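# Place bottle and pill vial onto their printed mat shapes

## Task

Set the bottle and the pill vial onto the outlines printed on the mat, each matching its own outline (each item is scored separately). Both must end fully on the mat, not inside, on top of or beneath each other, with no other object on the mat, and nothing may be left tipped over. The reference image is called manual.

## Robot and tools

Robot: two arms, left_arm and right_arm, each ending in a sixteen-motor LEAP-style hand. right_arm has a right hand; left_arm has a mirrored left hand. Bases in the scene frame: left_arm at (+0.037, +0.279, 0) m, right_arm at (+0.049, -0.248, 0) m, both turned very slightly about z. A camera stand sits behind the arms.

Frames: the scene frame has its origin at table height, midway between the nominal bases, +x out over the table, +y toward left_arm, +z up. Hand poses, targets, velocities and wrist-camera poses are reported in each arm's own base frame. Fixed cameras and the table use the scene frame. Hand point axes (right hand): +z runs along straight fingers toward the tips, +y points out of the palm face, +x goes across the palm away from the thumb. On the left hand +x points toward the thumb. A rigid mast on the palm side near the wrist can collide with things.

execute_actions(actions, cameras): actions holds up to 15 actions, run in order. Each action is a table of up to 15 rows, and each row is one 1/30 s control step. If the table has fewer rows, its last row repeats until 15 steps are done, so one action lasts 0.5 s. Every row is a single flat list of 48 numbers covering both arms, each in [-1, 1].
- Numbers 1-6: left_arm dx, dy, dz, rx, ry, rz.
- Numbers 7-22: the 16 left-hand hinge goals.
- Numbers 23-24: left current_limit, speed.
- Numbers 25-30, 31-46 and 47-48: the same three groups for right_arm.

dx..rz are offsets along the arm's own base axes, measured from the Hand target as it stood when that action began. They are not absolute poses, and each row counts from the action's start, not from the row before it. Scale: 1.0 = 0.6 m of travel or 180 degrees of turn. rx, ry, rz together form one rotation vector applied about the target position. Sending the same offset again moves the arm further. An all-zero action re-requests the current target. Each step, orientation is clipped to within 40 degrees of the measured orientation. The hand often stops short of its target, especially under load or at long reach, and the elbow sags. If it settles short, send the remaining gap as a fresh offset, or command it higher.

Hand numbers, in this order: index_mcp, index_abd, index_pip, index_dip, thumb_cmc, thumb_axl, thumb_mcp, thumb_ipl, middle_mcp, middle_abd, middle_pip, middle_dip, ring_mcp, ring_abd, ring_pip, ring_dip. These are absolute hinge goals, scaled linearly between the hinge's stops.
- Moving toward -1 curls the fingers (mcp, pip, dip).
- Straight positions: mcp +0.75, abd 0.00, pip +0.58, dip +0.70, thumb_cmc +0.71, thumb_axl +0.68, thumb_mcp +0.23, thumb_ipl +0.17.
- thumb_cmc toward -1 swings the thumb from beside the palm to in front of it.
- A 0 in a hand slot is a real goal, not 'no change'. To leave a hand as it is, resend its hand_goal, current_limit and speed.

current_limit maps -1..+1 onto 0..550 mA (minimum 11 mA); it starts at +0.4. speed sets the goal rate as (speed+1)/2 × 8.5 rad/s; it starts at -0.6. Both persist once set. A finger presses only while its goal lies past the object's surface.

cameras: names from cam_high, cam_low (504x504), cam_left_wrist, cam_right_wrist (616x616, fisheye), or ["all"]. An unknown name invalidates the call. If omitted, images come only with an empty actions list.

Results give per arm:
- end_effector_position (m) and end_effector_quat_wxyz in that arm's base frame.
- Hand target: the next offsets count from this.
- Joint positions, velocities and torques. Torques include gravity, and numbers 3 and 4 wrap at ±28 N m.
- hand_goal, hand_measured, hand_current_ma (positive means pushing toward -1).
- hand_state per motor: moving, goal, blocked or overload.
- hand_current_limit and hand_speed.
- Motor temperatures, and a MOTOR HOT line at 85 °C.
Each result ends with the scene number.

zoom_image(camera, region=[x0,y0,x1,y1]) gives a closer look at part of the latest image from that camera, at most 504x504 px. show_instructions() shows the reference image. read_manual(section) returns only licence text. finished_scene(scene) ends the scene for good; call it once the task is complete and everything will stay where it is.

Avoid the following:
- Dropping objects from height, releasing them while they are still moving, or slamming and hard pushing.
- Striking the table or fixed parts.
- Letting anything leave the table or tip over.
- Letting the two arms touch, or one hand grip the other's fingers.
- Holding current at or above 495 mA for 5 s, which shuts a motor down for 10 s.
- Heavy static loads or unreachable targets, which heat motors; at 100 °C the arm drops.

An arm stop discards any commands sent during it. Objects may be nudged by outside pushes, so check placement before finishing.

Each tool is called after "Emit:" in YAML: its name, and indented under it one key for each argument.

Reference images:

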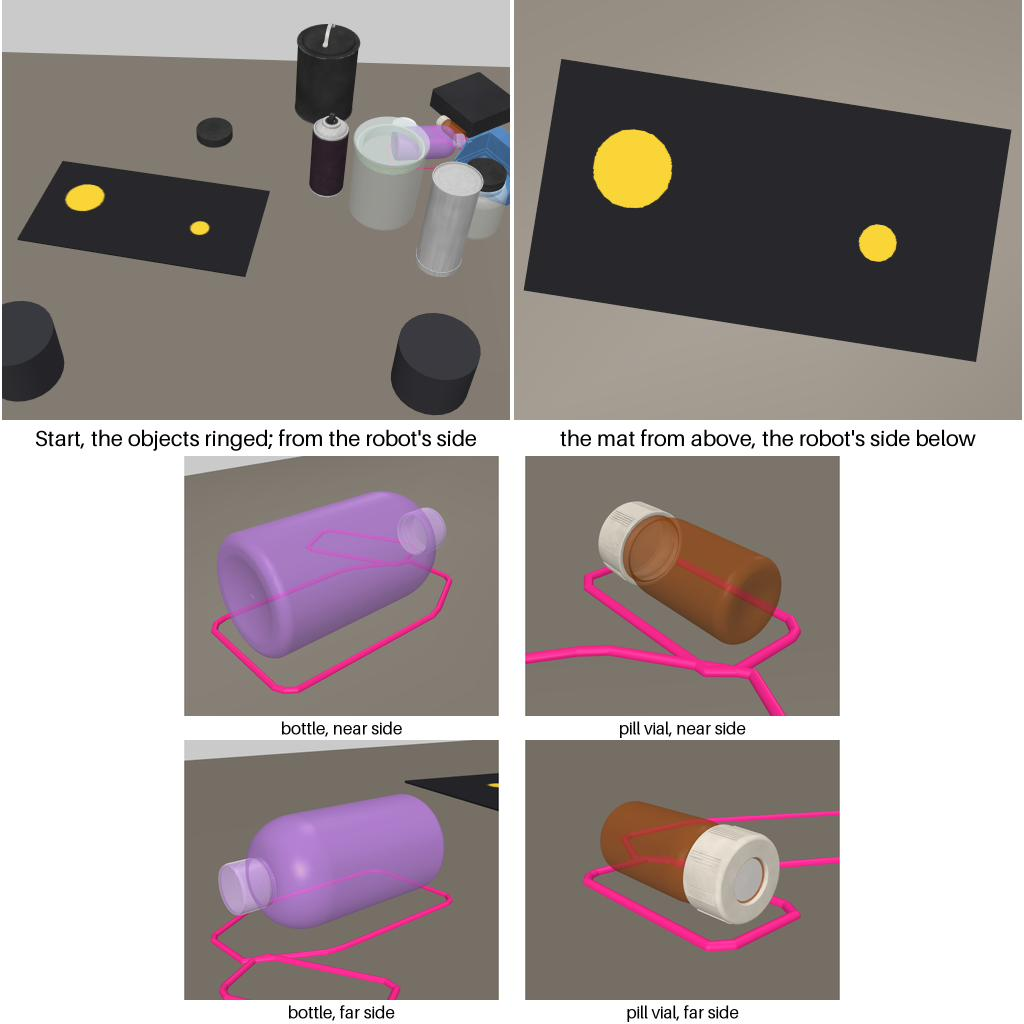

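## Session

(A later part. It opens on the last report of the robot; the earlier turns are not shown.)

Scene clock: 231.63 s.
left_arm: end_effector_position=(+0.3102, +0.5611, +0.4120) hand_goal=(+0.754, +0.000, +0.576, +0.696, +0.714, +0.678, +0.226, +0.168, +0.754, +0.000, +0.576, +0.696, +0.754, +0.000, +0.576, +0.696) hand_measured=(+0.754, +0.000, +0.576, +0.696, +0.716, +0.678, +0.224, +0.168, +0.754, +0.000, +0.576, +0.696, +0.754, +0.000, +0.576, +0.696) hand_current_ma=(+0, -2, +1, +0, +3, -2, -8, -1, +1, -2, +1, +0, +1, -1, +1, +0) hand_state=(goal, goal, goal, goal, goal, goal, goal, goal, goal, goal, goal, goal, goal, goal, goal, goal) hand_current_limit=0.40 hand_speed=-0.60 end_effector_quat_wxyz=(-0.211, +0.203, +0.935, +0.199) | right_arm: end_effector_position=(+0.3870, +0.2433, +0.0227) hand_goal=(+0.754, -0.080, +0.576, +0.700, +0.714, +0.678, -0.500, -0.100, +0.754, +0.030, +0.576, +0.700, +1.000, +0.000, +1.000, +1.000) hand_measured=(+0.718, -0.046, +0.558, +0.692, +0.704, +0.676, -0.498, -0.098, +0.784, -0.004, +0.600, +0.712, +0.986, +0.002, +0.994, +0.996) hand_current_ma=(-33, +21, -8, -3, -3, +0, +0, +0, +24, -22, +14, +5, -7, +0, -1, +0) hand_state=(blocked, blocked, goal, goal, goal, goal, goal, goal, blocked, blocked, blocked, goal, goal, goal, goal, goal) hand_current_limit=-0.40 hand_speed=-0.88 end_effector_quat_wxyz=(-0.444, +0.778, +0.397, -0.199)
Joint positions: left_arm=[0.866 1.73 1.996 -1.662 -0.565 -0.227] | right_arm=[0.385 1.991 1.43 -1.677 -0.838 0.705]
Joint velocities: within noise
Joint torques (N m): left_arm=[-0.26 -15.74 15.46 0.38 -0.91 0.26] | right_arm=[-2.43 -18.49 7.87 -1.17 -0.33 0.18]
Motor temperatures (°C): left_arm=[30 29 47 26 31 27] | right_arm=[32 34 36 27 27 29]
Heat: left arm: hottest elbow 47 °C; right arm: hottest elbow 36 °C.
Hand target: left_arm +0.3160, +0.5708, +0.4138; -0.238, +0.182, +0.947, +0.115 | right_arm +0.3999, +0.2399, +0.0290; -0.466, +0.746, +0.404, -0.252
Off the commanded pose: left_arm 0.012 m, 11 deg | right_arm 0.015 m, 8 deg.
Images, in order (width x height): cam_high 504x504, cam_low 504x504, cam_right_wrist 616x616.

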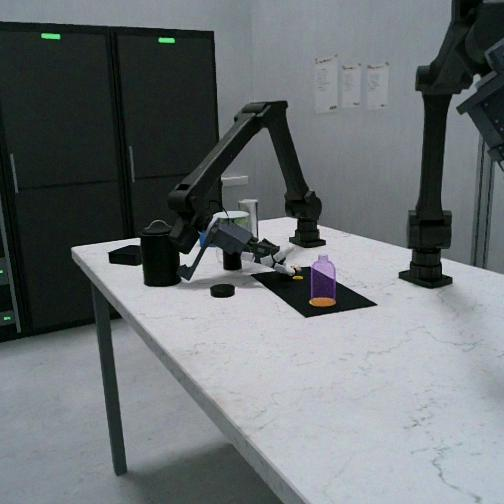

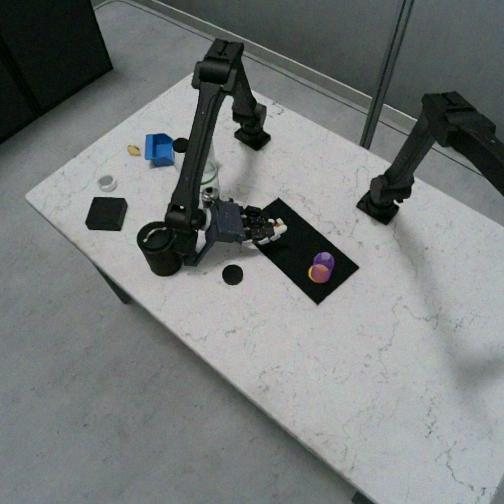

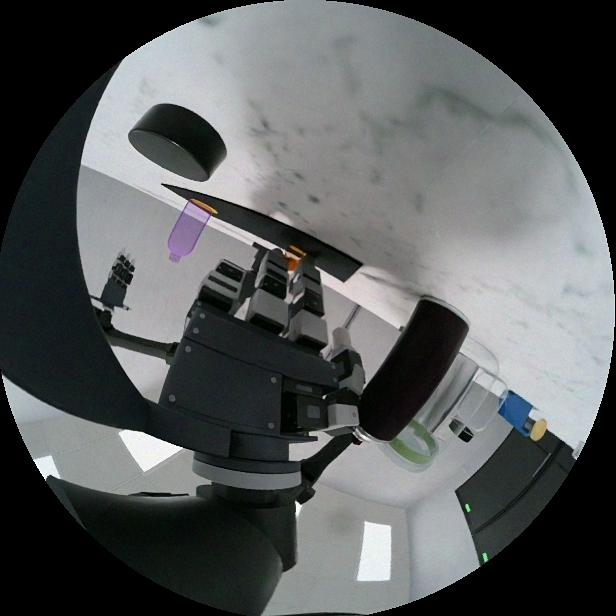

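Emit:
execute_actions:
  actions:
    - [[0,0,0,0,0,0,0.754,0,0.576,0.696,0.714,0.678,0.226,0.168,0.754,0,0.576,0.696,0.754,0,0.576,0.696,0.4,-0.6,-0.005,0.007,0.038,-0.049,-0.072,0,0.754,-0.06,0.576,0.7,0.714,0.678,-0.5,-0.1,0.754,0.01,0.576,0.7,1,0,1,1,-0.4,-0.88]]
    - [[0,0,0,0,0,0,0.754,0,0.576,0.696,0.714,0.678,0.226,0.168,0.754,0,0.576,0.696,0.754,0,0.576,0.696,0.4,-0.6,-0.02,0.015,0.045,-0.049,-0.072,0,0.754,-0.06,0.576,0.7,0.714,0.678,-0.5,-0.1,0.754,0.01,0.576,0.7,1,0,1,1,-0.4,-0.88]]
    - [[0,0,0,0,0,0,0.754,0,0.576,0.696,0.714,0.678,0.226,0.168,0.754,0,0.576,0.696,0.754,0,0.576,0.696,0.4,-0.6,-0.033,0.018,0.038,-0.049,-0.072,0,0.754,-0.06,0.576,0.7,0.714,0.678,-0.5,-0.1,0.754,0.01,0.576,0.7,1,0,1,1,-0.4,-0.88]]
    - [[0,0,0,0,0,0,0.754,0,0.576,0.696,0.714,0.678,0.226,0.168,0.754,0,0.576,0.696,0.754,0,0.576,0.696,0.4,-0.6,-0.037,0.028,0.028,-0.049,-0.072,0,0.754,-0.06,0.576,0.7,0.714,0.678,-0.5,-0.1,0.754,0.01,0.576,0.7,1,0,1,1,-0.4,-0.88]]
  cameras: ["cam_high","cam_low","cam_right_wrist"]

Emit:
zoom_image:
  camera: "cam_high"
  region: [240, 220, 340, 320]

Emit:
zoom_image:
  camera: "cam_low"
  region: [220, 180, 320, 280]

Emit:
zoom_image:
  camera: "cam_right_wrist"
  region: [150, 100, 400, 350]

Scene clock: 238.57 s.
left_arm: end_effector_position=(+0.3102, +0.5611, +0.4120) hand_goal=(+0.754, +0.000, +0.576, +0.696, +0.714, +0.678, +0.226, +0.168, +0.754, +0.000, +0.576, +0.696, +0.754, +0.000, +0.576, +0.696) hand_measured=(+0.754, +0.000, +0.576, +0.696, +0.716, +0.678, +0.224, +0.168, +0.754, +0.000, +0.576, +0.696, +0.754, +0.000, +0.576, +0.696) hand_current_ma=(+0, -2, +1, +0, +3, -2, -8, -1, +1, -2, +1, +0, +1, -1, +1, +0) hand_state=(goal, goal, goal, goal, goal, goal, goal, goal, goal, goal, goal, goal, goal, goal, goal, goal) hand_current_limit=0.40 hand_speed=-0.60 end_effector_quat_wxyz=(-0.211, +0.203, +0.935, +0.199) | right_arm: end_effector_position=(+0.3417, +0.2834, +0.1363) hand_goal=(+0.754, -0.060, +0.576, +0.700, +0.714, +0.678, -0.500, -0.100, +0.754, +0.010, +0.576, +0.700, +1.000, +0.000, +1.000, +1.000) hand_measured=(+0.752, -0.032, +0.576, +0.702, +0.712, +0.676, -0.500, -0.098, +0.774, -0.022, +0.588, +0.708, +0.990, +0.002, +0.994, +0.996) hand_current_ma=(+0, +16, +0, +0, +0, +0, +0, +0, +12, -20, +5, +2, -4, +0, -1, +0) hand_state=(goal, blocked, goal, goal, goal, goal, goal, goal, goal, blocked, goal, goal, goal, goal, goal, goal) hand_current_limit=-0.40 hand_speed=-0.88 end_effector_quat_wxyz=(-0.015, +0.879, +0.476, -0.003)
Joint positions: left_arm=[0.866 1.73 1.996 -1.662 -0.565 -0.227] | right_arm=[0.879 1.562 1.233 -1.237 -0.03 1.457]
Joint torques (N m): left_arm=[-0.09 -15.79 15.49 0.36 -0.92 0.26] | right_arm=[-0.91 -11.69 6.23 1.77 0.29 0.16]
Heat: left arm: hottest elbow 47 °C; right arm: hottest elbow 35 °C.
Hand target: left_arm +0.3160, +0.5708, +0.4138; -0.238, +0.182, +0.947, +0.115 | right_arm +0.3428, +0.2808, +0.1182; -0.006, +0.882, +0.472, -0.012
Off the commanded pose: left_arm 0.012 m, 11 deg | right_arm 0.018 m, 2 deg.
joint sent to its limit (left arm) — joint 4 (wrist pitch), lower limit. The joint targets are off in orientation, not in position.
Images, in order (width x height): cam_high 504x504, cam_low 504x504, cam_right_wrist 616x616.

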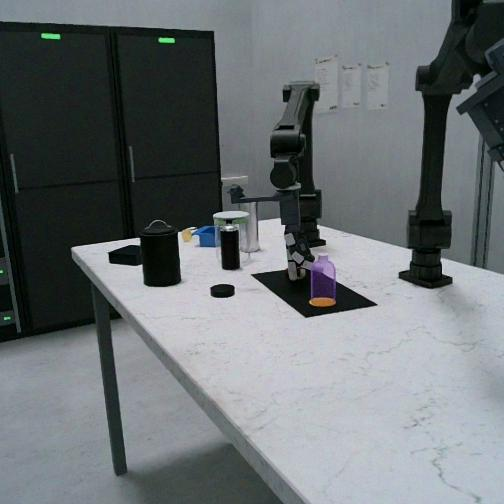

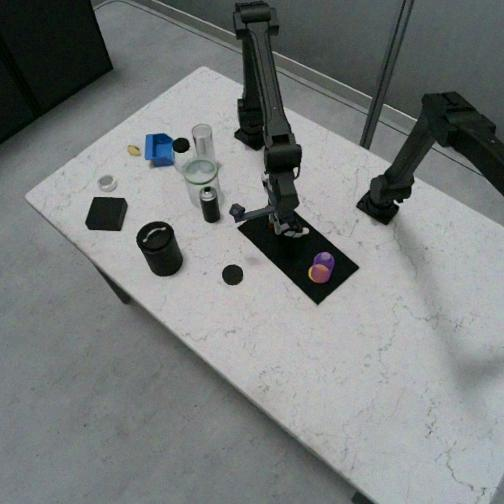

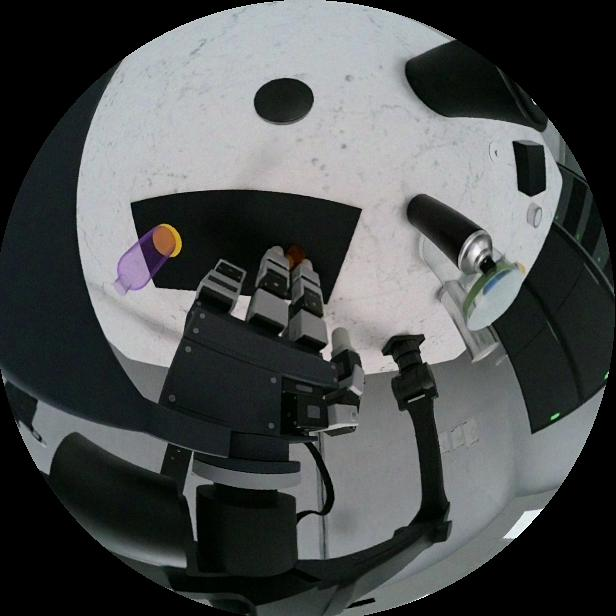

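Scaled by 5.040 from the camera's 504x504 image, which has a finer 720x720 frame.

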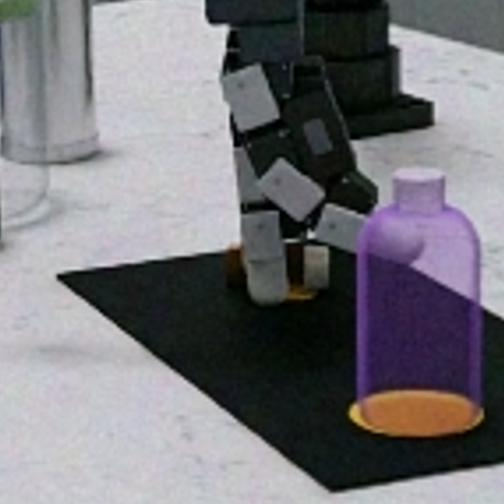

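Scaled by 5.040 from the camera's 504x504 image, which has a finer 720x720 frame.

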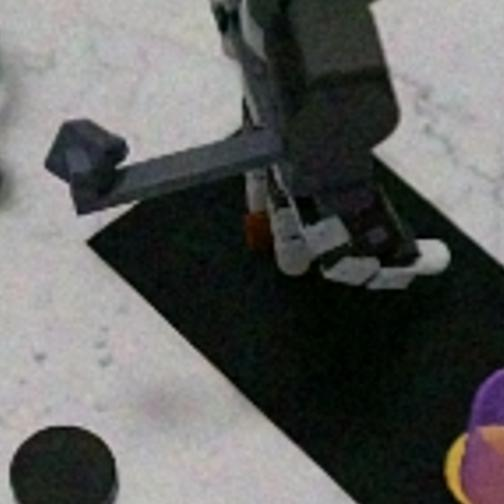

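Scaled by 2.016 from the camera's 616x616 image, which has a finer 880x880 frame.

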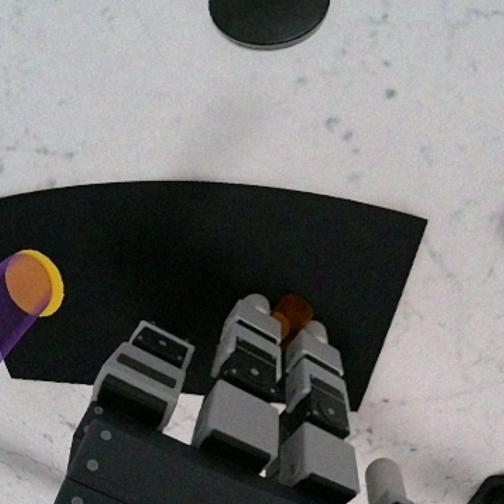

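Emit:
execute_actions:
  actions:
    - [[0,0,0,0,0,0,0.754,0,0.576,0.696,0.714,0.678,0.226,0.168,0.754,0,0.576,0.696,0.754,0,0.576,0.696,0.4,-0.6,0,0,-0.01,0,0,0,0.754,-0.25,0.576,0.7,0.714,0.678,-0.5,-0.1,0.754,0.2,0.576,0.7,1,0,1,1,0.4,-0.85]]
    - [[0,0,0,0,0,0,0.754,0,0.576,0.696,0.714,0.678,0.226,0.168,0.754,0,0.576,0.696,0.754,0,0.576,0.696,0.4,-0.6,0,0,0.08,0,0,0,0.754,-0.25,0.576,0.7,0.714,0.678,-0.5,-0.1,0.754,0.2,0.576,0.7,1,0,1,1,0.4,-0.85]]
    - [[0,0,0,0,0,0,0.754,0,0.576,0.696,0.714,0.678,0.226,0.168,0.754,0,0.576,0.696,0.754,0,0.576,0.696,0.4,-0.6,0,0,0.08,0,0,0,0.754,-0.25,0.576,0.7,0.714,0.678,-0.5,-0.1,0.754,0.2,0.576,0.7,1,0,1,1,0.4,-0.85]]
    - [[0,0,0,0,0,0,0.754,0,0.576,0.696,0.714,0.678,0.226,0.168,0.754,0,0.576,0.696,0.754,0,0.576,0.696,0.4,-0.6,0.04,-0.02,-0.05,0.045,0.07,0,0.98,-0.25,0.75,0.82,0.714,0.678,-0.5,-0.1,0.98,0.2,0.75,0.82,1,0,1,1,0.4,-0.9]]
    - [[0,0,0,0,0,0,0.754,0,0.576,0.696,0.714,0.678,0.226,0.168,0.754,0,0.576,0.696,0.754,0,0.576,0.696,0.4,-0.6,0.06,-0.03,-0.05,0.045,0.07,0,0.98,-0.25,0.945,0.946,0.714,0.678,-0.5,-0.1,0.98,0.2,0.945,0.946,1,0,1,1,0.4,-0.9]]
  cameras: ["cam_high","cam_low","cam_right_wrist"]

Emit:
zoom_image:
  camera: "cam_high"
  region: [220, 200, 340, 320]

Emit:
zoom_image:
  camera: "cam_low"
  region: [200, 160, 320, 280]

Emit:
zoom_image:
  camera: "cam_right_wrist"
  region: [150, 100, 400, 350]

Scene clock: 243.60 s.
left_arm: end_effector_position=(+0.3102, +0.5611, +0.4120) hand_goal=(+0.754, +0.000, +0.576, +0.696, +0.714, +0.678, +0.226, +0.168, +0.754, +0.000, +0.576, +0.696, +0.754, +0.000, +0.576, +0.696) hand_measured=(+0.754, +0.000, +0.576, +0.696, +0.716, +0.678, +0.224, +0.168, +0.754, +0.000, +0.576, +0.696, +0.754, +0.000, +0.576, +0.696) hand_current_ma=(+0, -2, +1, +0, +3, -2, -8, -1, +1, -2, +1, +0, +1, -1, +1, +0) hand_state=(goal, goal, goal, goal, goal, goal, goal, goal, goal, goal, goal, goal, goal, goal, goal, goal) hand_current_limit=0.40 hand_speed=-0.60 end_effector_quat_wxyz=(-0.211, +0.203, +0.935, +0.199) | right_arm: end_effector_position=(+0.3965, +0.2409, +0.1422) hand_goal=(+0.980, -0.250, +0.946, +0.946, +0.714, +0.678, -0.500, -0.100, +0.980, +0.200, +0.946, +0.946, +1.000, +0.000, +1.000, +1.000) hand_measured=(+0.920, -0.056, +0.906, +0.924, +0.712, +0.676, -0.500, -0.098, +0.992, +0.004, +0.954, +0.950, +0.990, +0.002, +0.994, +0.996) hand_current_ma=(-85, +385, -37, -14, +0, +0, +0, +0, +5, -385, +2, +0, -3, +0, -1, +0) hand_state=(blocked, blocked, blocked, blocked, goal, goal, goal, goal, goal, blocked, goal, goal, goal, goal, goal, goal) hand_current_limit=0.40 hand_speed=-0.90 end_effector_quat_wxyz=(-0.230, +0.853, +0.448, -0.140)
Joint positions: left_arm=[0.866 1.73 1.996 -1.662 -0.565 -0.227] | right_arm=[0.54 1.723 1.487 -1.612 -0.475 1.076]
Joint torques (N m): left_arm=[-0.15 -15.85 15.46 0.42 -0.92 0.27] | right_arm=[0.38 -15.5 10.06 -0.8 -0.75 0.04]
Heat: left arm: hottest elbow 47 °C; right arm: hottest elbow 36 °C.
Hand target: left_arm +0.3160, +0.5708, +0.4138; -0.238, +0.182, +0.947, +0.115 | right_arm +0.4029, +0.2508, +0.1483; -0.232, +0.848, +0.456, -0.138
Off the commanded pose: left_arm 0.012 m, 11 deg | right_arm 0.013 m, 1 deg.
joint sent to its limit (left arm) — joint 4 (wrist pitch), lower limit. The joint targets are off in orientation, not in position.
Images, in order (width x height): cam_high 504x504, cam_low 504x504, cam_right_wrist 616x616.

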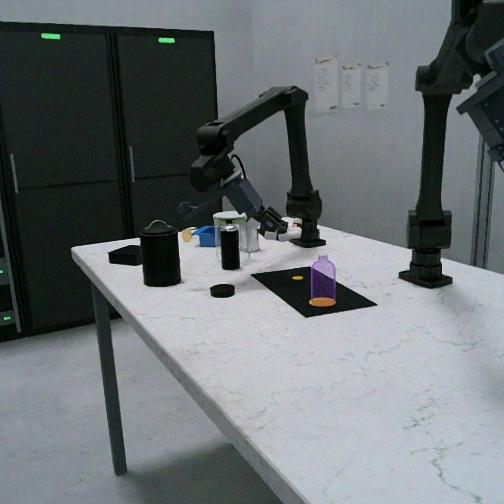

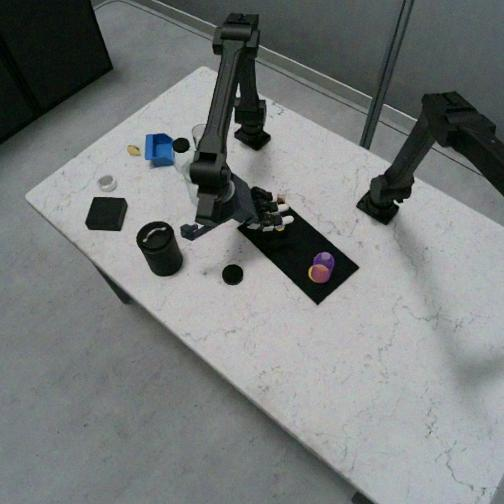

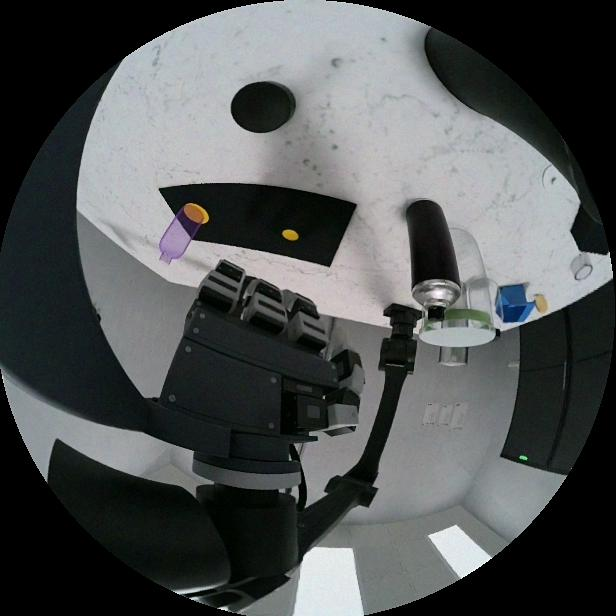

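Scaled by 4.200 from the camera's 504x504 image, which has a finer 720x720 frame.

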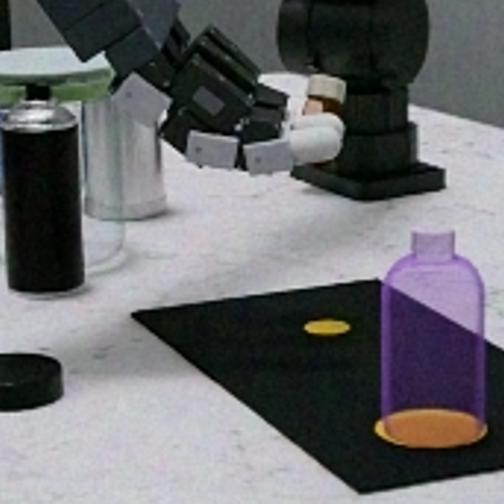

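Scaled by 4.200 from the camera's 504x504 image, which has a finer 720x720 frame.

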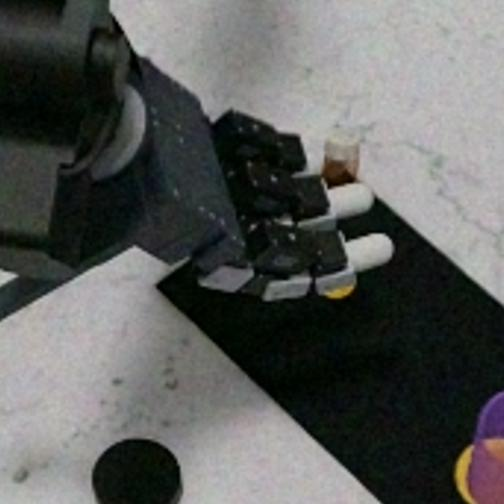

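Scaled by 2.016 from the camera's 616x616 image, which has a finer 880x880 frame.

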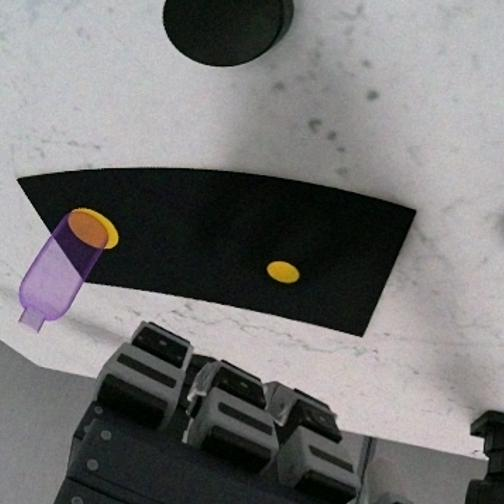

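Emit:
execute_actions:
  actions:
    - [[0,0,0,0,0,0,0.754,0,0.576,0.696,0.714,0.678,0.226,0.168,0.754,0,0.576,0.696,0.754,0,0.576,0.696,0.4,-0.6,0,0.005,-0.07,0,0,0,0.98,-0.25,0.945,0.946,0.714,0.678,-0.5,-0.1,0.98,0.2,0.945,0.946,1,0,1,1,0.4,-0.9]]
    - [[0,0,0,0,0,0,0.754,0,0.576,0.696,0.714,0.678,0.226,0.168,0.754,0,0.576,0.696,0.754,0,0.576,0.696,0.4,-0.6,0.003,0.005,-0.07,0,0,0,0.98,-0.25,0.945,0.946,0.714,0.678,-0.5,-0.1,0.98,0.2,0.945,0.946,1,0,1,1,0.4,-0.9]]
  cameras: ["cam_high","cam_low","cam_right_wrist"]

Emit:
zoom_image:
  camera: "cam_high"
  region: [250, 220, 350, 320]

Emit:
zoom_image:
  camera: "cam_low"
  region: [220, 180, 320, 280]

Emit:
zoom_image:
  camera: "cam_right_wrist"
  region: [150, 100, 400, 350]

Scene clock: 246.13 s.
left_arm: end_effector_position=(+0.3102, +0.5611, +0.4120) hand_goal=(+0.754, +0.000, +0.576, +0.696, +0.714, +0.678, +0.226, +0.168, +0.754, +0.000, +0.576, +0.696, +0.754, +0.000, +0.576, +0.696) hand_measured=(+0.754, +0.000, +0.576, +0.696, +0.716, +0.678, +0.224, +0.168, +0.754, +0.000, +0.576, +0.696, +0.754, +0.000, +0.576, +0.696) hand_current_ma=(+0, -2, +1, +0, +3, -2, -8, -1, +1, -2, +1, +0, +1, -1, +1, +0) hand_state=(goal, goal, goal, goal, goal, goal, goal, goal, goal, goal, goal, goal, goal, goal, goal, goal) hand_current_limit=0.40 hand_speed=-0.60 end_effector_quat_wxyz=(-0.211, +0.203, +0.935, +0.199) | right_arm: end_effector_position=(+0.4041, +0.2496, +0.0704) hand_goal=(+0.980, -0.250, +0.946, +0.946, +0.714, +0.678, -0.500, -0.100, +0.980, +0.200, +0.946, +0.946, +1.000, +0.000, +1.000, +1.000) hand_measured=(+0.920, -0.056, +0.906, +0.924, +0.712, +0.676, -0.500, -0.098, +0.992, +0.004, +0.954, +0.950, +0.990, +0.002, +0.994, +0.996) hand_current_ma=(-83, +385, -37, -13, +0, +0, +0, +0, +5, -385, +2, +0, -3, +0, -1, +0) hand_state=(blocked, blocked, blocked, blocked, goal, goal, goal, goal, goal, blocked, goal, goal, goal, goal, goal, goal) hand_current_limit=0.40 hand_speed=-0.90 end_effector_quat_wxyz=(-0.231, +0.851, +0.451, -0.137)
Joint positions: left_arm=[0.866 1.73 1.996 -1.662 -0.565 -0.227] | right_arm=[0.546 1.804 1.402 -1.439 -0.478 1.076]
Joint torques (N m): left_arm=[-0.21 -15.74 15.45 0.34 -0.92 0.26] | right_arm=[0.5 -15.85 7.23 0.59 -0.76 0.1]
Heat: left arm: hottest elbow 47 °C; right arm: hottest elbow 36 °C.
Hand target: left_arm +0.3160, +0.5708, +0.4138; -0.238, +0.182, +0.947, +0.115 | right_arm +0.4046, +0.2568, +0.0643; -0.232, +0.848, +0.456, -0.138
Off the commanded pose: left_arm 0.012 m, 11 deg | right_arm 0.010 m, 1 deg.
joint sent to its limit (left arm) — joint 4 (wrist pitch), lower limit. The joint targets are off in orientation, not in position.
Images, in order (width x height): cam_high 504x504, cam_low 504x504, cam_right_wrist 616x616.

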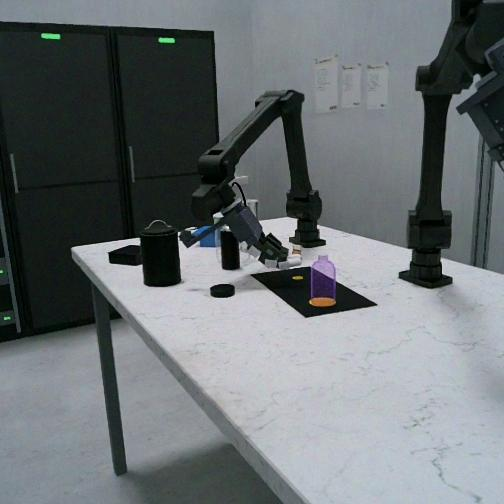

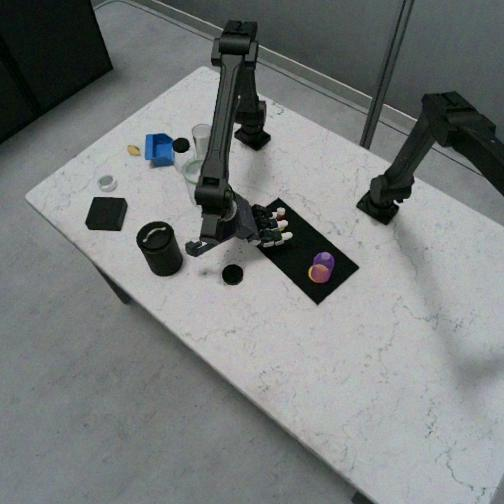

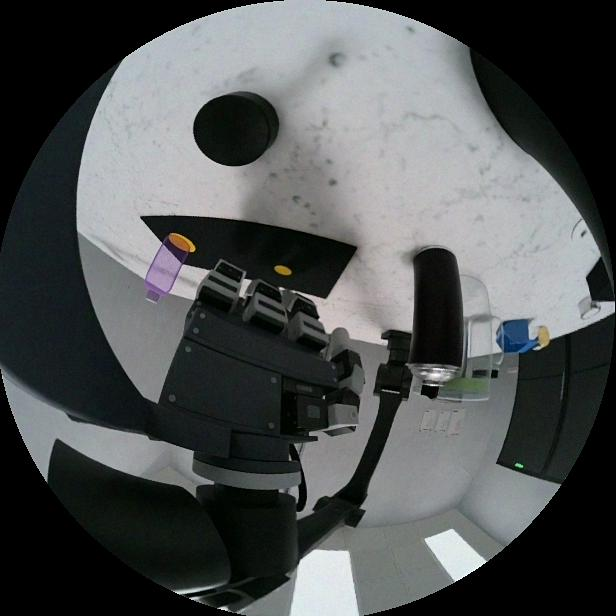

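Scaled by 5.040 from the camera's 504x504 image, which has a finer 720x720 frame.

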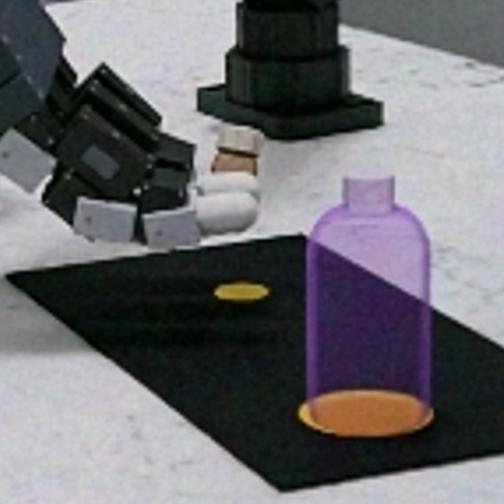

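Scaled by 5.040 from the camera's 504x504 image, which has a finer 720x720 frame.

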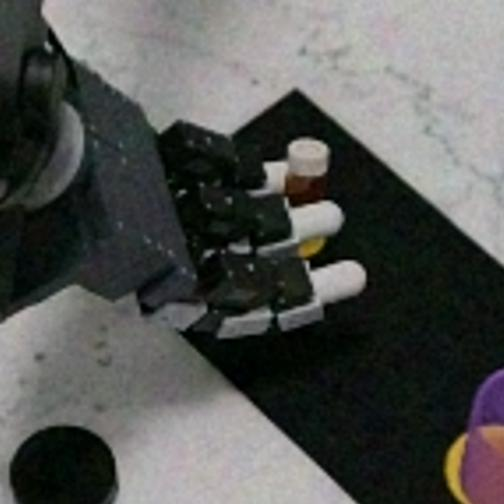

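Scaled by 2.016 from the camera's 616x616 image, which has a finer 880x880 frame.

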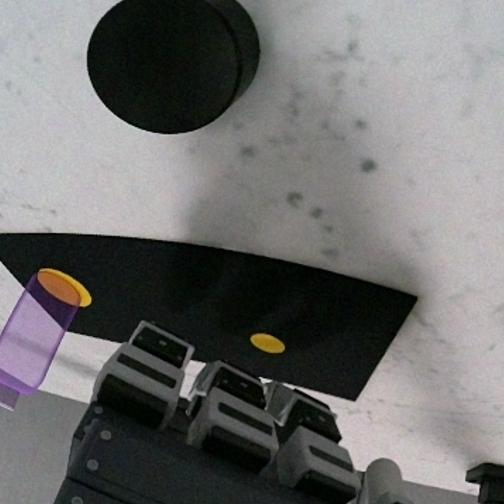

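Emit:
execute_actions:
  actions:
    - [[0,0,0,0,0,0,0.754,0,0.576,0.696,0.714,0.678,0.226,0.168,0.754,0,0.576,0.696,0.754,0,0.576,0.696,0.4,-0.6,-0.008,0.006,-0.054,0,0,0,0.98,-0.25,0.945,0.946,0.714,0.678,-0.5,-0.1,0.98,0.2,0.945,0.946,1,0,1,1,0.4,-0.9]]
  cameras: ["cam_high","cam_low"]

Emit:
zoom_image:
  camera: "cam_high"
  region: [270, 240, 330, 300]

Emit:
zoom_image:
  camera: "cam_low"
  region: [250, 190, 310, 250]

Scene clock: 247.80 s.
left_arm: end_effector_position=(+0.3102, +0.5611, +0.4120) hand_goal=(+0.754, +0.000, +0.576, +0.696, +0.714, +0.678, +0.226, +0.168, +0.754, +0.000, +0.576, +0.696, +0.754, +0.000, +0.576, +0.696) hand_measured=(+0.754, +0.000, +0.576, +0.696, +0.716, +0.678, +0.224, +0.168, +0.754, +0.000, +0.576, +0.696, +0.754, +0.000, +0.576, +0.696) hand_current_ma=(+0, -2, +1, +0, +3, -2, -8, -1, +1, -2, +1, +0, +1, -1, +1, +0) hand_state=(goal, goal, goal, goal, goal, goal, goal, goal, goal, goal, goal, goal, goal, goal, goal, goal) hand_current_limit=0.40 hand_speed=-0.60 end_effector_quat_wxyz=(-0.211, +0.203, +0.935, +0.199) | right_arm: end_effector_position=(+0.4012, +0.2551, +0.0408) hand_goal=(+0.980, -0.250, +0.946, +0.946, +0.714, +0.678, -0.500, -0.100, +0.980, +0.200, +0.946, +0.946, +1.000, +0.000, +1.000, +1.000) hand_measured=(+0.920, -0.056, +0.906, +0.924, +0.712, +0.676, -0.500, -0.098, +0.992, +0.004, +0.954, +0.950, +0.990, +0.002, +0.994, +0.996) hand_current_ma=(-83, +385, -37, -13, +0, +0, +0, +0, +5, -385, +2, +0, -3, +0, -1, +0) hand_state=(blocked, blocked, blocked, blocked, goal, goal, goal, goal, goal, blocked, goal, goal, goal, goal, goal, goal) hand_current_limit=0.40 hand_speed=-0.90 end_effector_quat_wxyz=(-0.231, +0.849, +0.457, -0.133)
Joint positions: left_arm=[0.866 1.73 1.996 -1.662 -0.565 -0.227] | right_arm=[0.559 1.83 1.355 -1.355 -0.48 1.079]
Joint torques (N m): left_arm=[-0.09 -15.68 15.45 0.35 -0.93 0.26] | right_arm=[0.56 -15.5 6.71 0.49 -0.75 0.18]
Heat: left arm: hottest elbow 47 °C; right arm: hottest elbow 35 °C.
Hand target: left_arm +0.3160, +0.5708, +0.4138; -0.238, +0.182, +0.947, +0.115 | right_arm +0.3997, +0.2604, +0.0319; -0.232, +0.848, +0.456, -0.138
Off the commanded pose: left_arm 0.012 m, 11 deg | right_arm 0.010 m, 1 deg.
joint sent to its limit (left arm) — joint 4 (wrist pitch), lower limit. The joint targets are off in orientation, not in position.
Images, in order (width x height): cam_high 504x504, cam_low 504x504.

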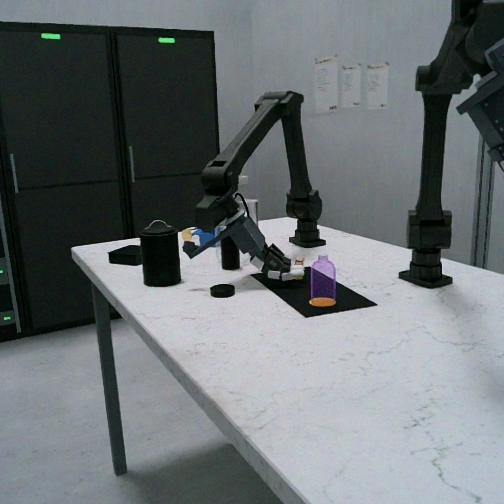

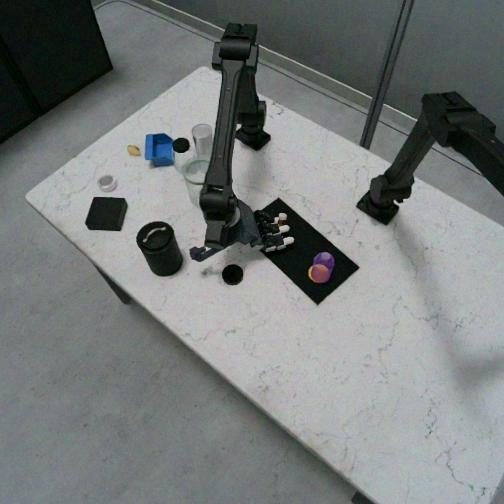

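Scaled by 8.400 from the camera's 504x504 image, which has a finer 720x720 frame.

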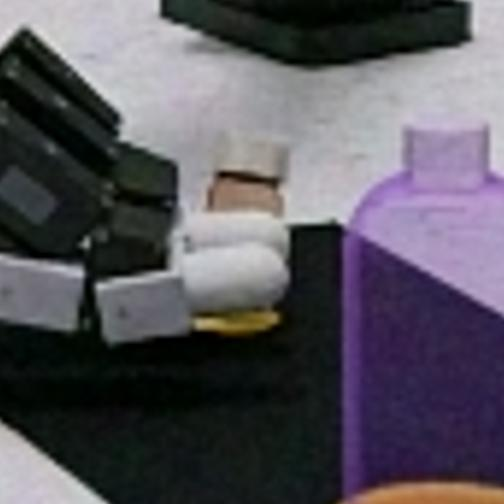

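Scaled by 8.400 from the camera's 504x504 image, which has a finer 720x720 frame.

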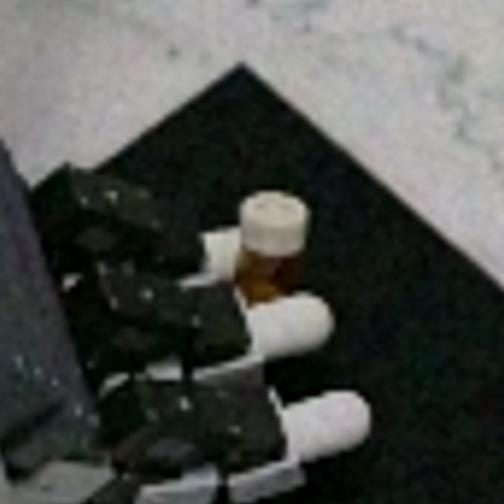

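Emit:
execute_actions:
  actions:
    - [[0,0,0,0,0,0,0.754,0,0.576,0.696,0.714,0.678,0.226,0.168,0.754,0,0.576,0.696,0.754,0,0.576,0.696,0.4,-0.6,0.007,0.01,-0.022,0,0,0,0.98,-0.25,0.945,0.946,0.714,0.678,-0.5,-0.1,0.98,0.2,0.945,0.946,1,0,1,1,0.4,-0.9]]
  cameras: ["cam_high","cam_low"]

Emit:
zoom_image:
  camera: "cam_high"
  region: [270, 240, 330, 300]

Emit:
zoom_image:
  camera: "cam_low"
  region: [250, 190, 310, 250]

Scene clock: 249.53 s.
left_arm: end_effector_position=(+0.3102, +0.5611, +0.4120) hand_goal=(+0.754, +0.000, +0.576, +0.696, +0.714, +0.678, +0.226, +0.168, +0.754, +0.000, +0.576, +0.696, +0.754, +0.000, +0.576, +0.696) hand_measured=(+0.754, +0.000, +0.576, +0.696, +0.716, +0.678, +0.224, +0.168, +0.754, +0.000, +0.576, +0.696, +0.754, +0.000, +0.576, +0.696) hand_current_ma=(+0, -2, +1, +0, +3, -2, -8, -1, +1, -2, +1, +0, +1, -1, +1, +0) hand_state=(goal, goal, goal, goal, goal, goal, goal, goal, goal, goal, goal, goal, goal, goal, goal, goal) hand_current_limit=0.40 hand_speed=-0.60 end_effector_quat_wxyz=(-0.211, +0.203, +0.935, +0.199) | right_arm: end_effector_position=(+0.4028, +0.2587, +0.0301) hand_goal=(+0.980, -0.250, +0.946, +0.946, +0.714, +0.678, -0.500, -0.100, +0.980, +0.200, +0.946, +0.946, +1.000, +0.000, +1.000, +1.000) hand_measured=(+0.934, -0.056, +0.920, +0.932, +0.712, +0.676, -0.500, -0.098, +0.998, +0.004, +0.968, +0.956, +0.990, +0.002, +0.994, +0.996) hand_current_ma=(-52, +385, -17, -6, +0, +0, +0, +0, +11, -385, +12, +3, -3, +0, -1, +0) hand_state=(blocked, blocked, blocked, goal, goal, goal, goal, goal, goal, blocked, blocked, goal, goal, goal, goal, goal) hand_current_limit=0.40 hand_speed=-0.90 end_effector_quat_wxyz=(-0.234, +0.849, +0.454, -0.134)
Joint positions: left_arm=[0.866 1.73 1.996 -1.662 -0.565 -0.227] | right_arm=[0.561 1.852 1.355 -1.332 -0.486 1.085]
Joint torques (N m): left_arm=[-0.03 -15.74 15.43 0.38 -0.91 0.25] | right_arm=[1.08 -15.09 7.13 0.8 -0.58 0.16]
Heat: left arm: hottest elbow 47 °C; right arm: hottest elbow 35 °C.
Hand target: left_arm +0.3160, +0.5708, +0.4138; -0.238, +0.182, +0.947, +0.115 | right_arm +0.4039, +0.2663, +0.0186; -0.232, +0.848, +0.456, -0.138
Off the commanded pose: left_arm 0.012 m, 11 deg | right_arm 0.014 m, 1 deg.
joint sent to its limit (left arm) — joint 4 (wrist pitch), lower limit. The joint targets are off in orientation, not in position.
Images, in order (width x height): cam_high 504x504, cam_low 504x504.

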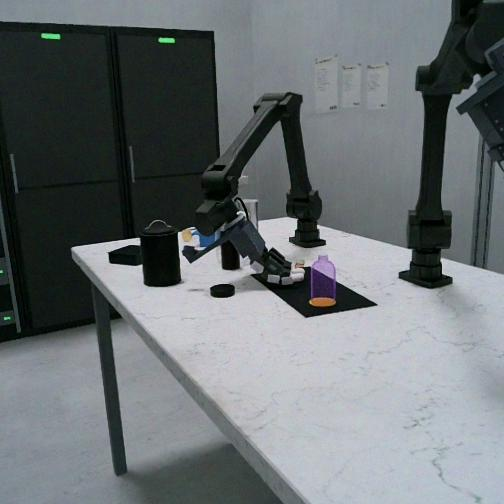

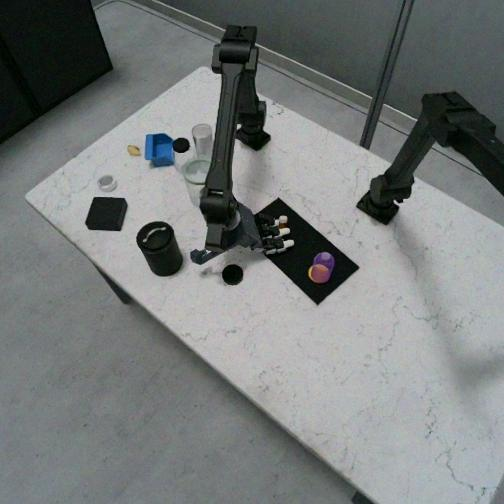

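Scaled by 8.400 from the camera's 504x504 image, which has a finer 720x720 frame.

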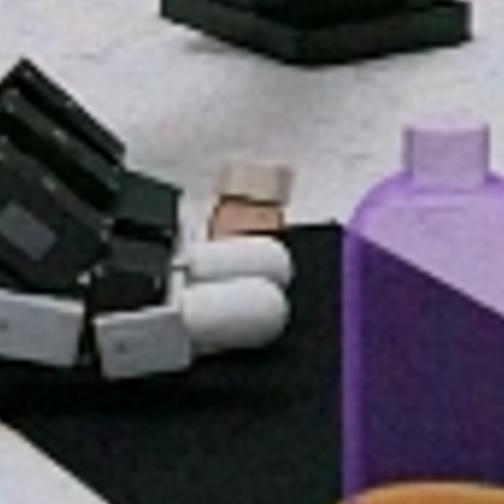

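Scaled by 8.400 from the camera's 504x504 image, which has a finer 720x720 frame.

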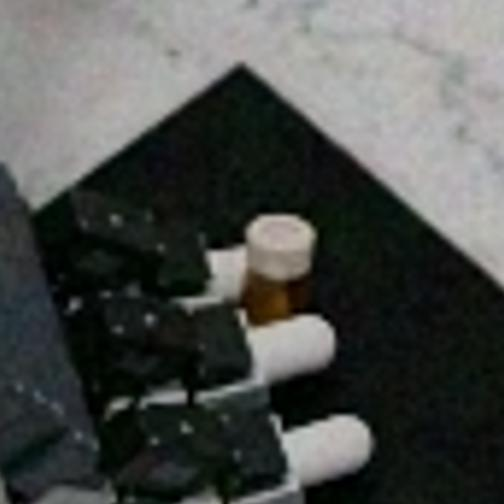

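Emit:
execute_actions:
  actions:
    - [[0,0,0,0,0,0,0.754,0,0.576,0.696,0.714,0.678,0.226,0.168,0.754,0,0.576,0.696,0.754,0,0.576,0.696,0.4,-0.6,0,-0.006,0.008,0,0,0,0.98,-0.07,0.945,0.946,0.714,0.678,-0.5,-0.1,0.98,0.02,0.945,0.946,1,0,1,1,0,-0.95]]
    - [[0,0,0,0,0,0,0.754,0,0.576,0.696,0.714,0.678,0.226,0.168,0.754,0,0.576,0.696,0.754,0,0.576,0.696,0.4,-0.6,0,0,0,0,0,0,0.98,0.12,0.945,0.946,0.714,0.678,-0.5,-0.1,0.98,-0.17,0.945,0.946,1,0,1,1,0,-0.97]]
    - [[0,0,0,0,0,0,0.754,0,0.576,0.696,0.714,0.678,0.226,0.168,0.754,0,0.576,0.696,0.754,0,0.576,0.696,0.4,-0.6,0,0,0,0,0,0,0.98,0.12,0.945,0.946,0.714,0.678,-0.5,-0.1,0.98,-0.17,0.945,0.946,1,0,1,1,0.2,-0.97]]
  cameras: ["cam_high","cam_low"]

Emit:
zoom_image:
  camera: "cam_high"
  region: [270, 240, 330, 300]

Emit:
zoom_image:
  camera: "cam_low"
  region: [250, 190, 310, 250]

Scene clock: 253.07 s.
left_arm: end_effector_position=(+0.3102, +0.5611, +0.4120) hand_goal=(+0.754, +0.000, +0.576, +0.696, +0.714, +0.678, +0.226, +0.168, +0.754, +0.000, +0.576, +0.696, +0.754, +0.000, +0.576, +0.696) hand_measured=(+0.754, +0.000, +0.576, +0.696, +0.716, +0.678, +0.224, +0.168, +0.754, +0.000, +0.576, +0.696, +0.754, +0.000, +0.576, +0.696) hand_current_ma=(+0, -2, +1, +0, +3, -2, -8, -1, +1, -2, +1, +0, +1, -1, +1, +0) hand_state=(goal, goal, goal, goal, goal, goal, goal, goal, goal, goal, goal, goal, goal, goal, goal, goal) hand_current_limit=0.40 hand_speed=-0.60 end_effector_quat_wxyz=(-0.211, +0.203, +0.935, +0.199) | right_arm: end_effector_position=(+0.4028, +0.2587, +0.0301) hand_goal=(+0.980, +0.120, +0.946, +0.946, +0.714, +0.678, -0.500, -0.100, +0.980, -0.170, +0.946, +0.946, +1.000, +0.000, +1.000, +1.000) hand_measured=(+0.960, +0.116, +0.938, +0.942, +0.712, +0.676, -0.500, -0.098, +0.974, -0.166, +0.946, +0.948, +0.990, +0.002, +0.994, +0.996) hand_current_ma=(-13, -1, -2, -1, +0, +0, +0, +0, -2, +1, +0, +0, -3, +0, -1, +0) hand_state=(blocked, goal, goal, goal, goal, goal, goal, goal, goal, goal, goal, goal, goal, goal, goal, goal) hand_current_limit=0.20 hand_speed=-0.97 end_effector_quat_wxyz=(-0.234, +0.849, +0.454, -0.134)
Joint positions: left_arm=[0.866 1.73 1.996 -1.662 -0.565 -0.227] | right_arm=[0.561 1.852 1.355 -1.332 -0.486 1.085]
Joint torques (N m): left_arm=[-0.15 -15.79 15.47 0.42 -0.92 0.25] | right_arm=[-0.21 -15.97 7.08 0.13 -0.54 0.13]
Heat: left arm: hottest elbow 47 °C; right arm: hottest elbow 35 °C.
Hand target: left_arm +0.3160, +0.5708, +0.4138; -0.238, +0.182, +0.947, +0.115 | right_arm +0.4039, +0.2627, +0.0234; -0.232, +0.848, +0.456, -0.138
Off the commanded pose: left_arm 0.012 m, 11 deg | right_arm 0.008 m, 1 deg.
joint sent to its limit (left arm) — joint 4 (wrist pitch), lower limit. The joint targets are off in orientation, not in position.
Images, in order (width x height): cam_high 504x504, cam_low 504x504.

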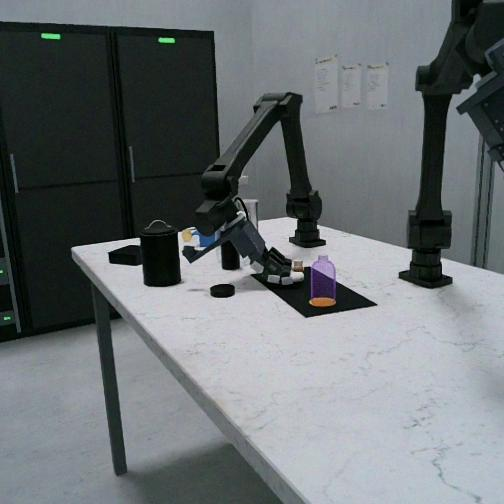

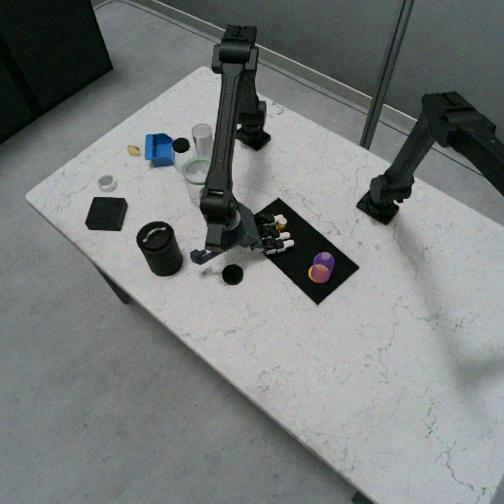

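Scaled by 8.400 from the camera's 504x504 image, which has a finer 720x720 frame.

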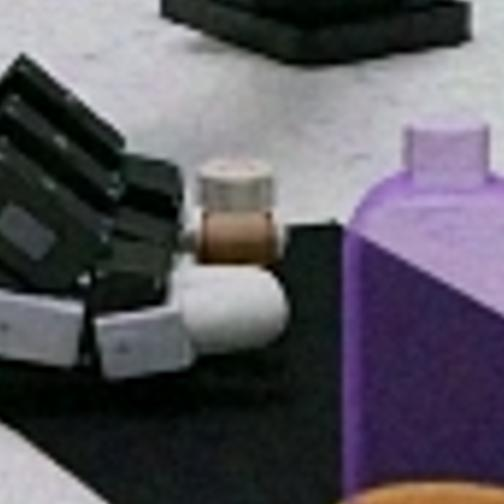

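Scaled by 8.400 from the camera's 504x504 image, which has a finer 720x720 frame.

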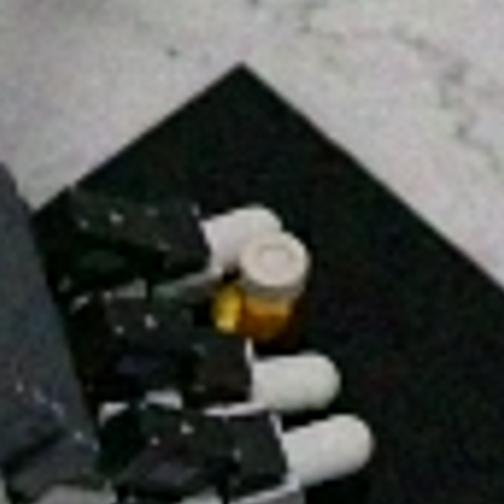

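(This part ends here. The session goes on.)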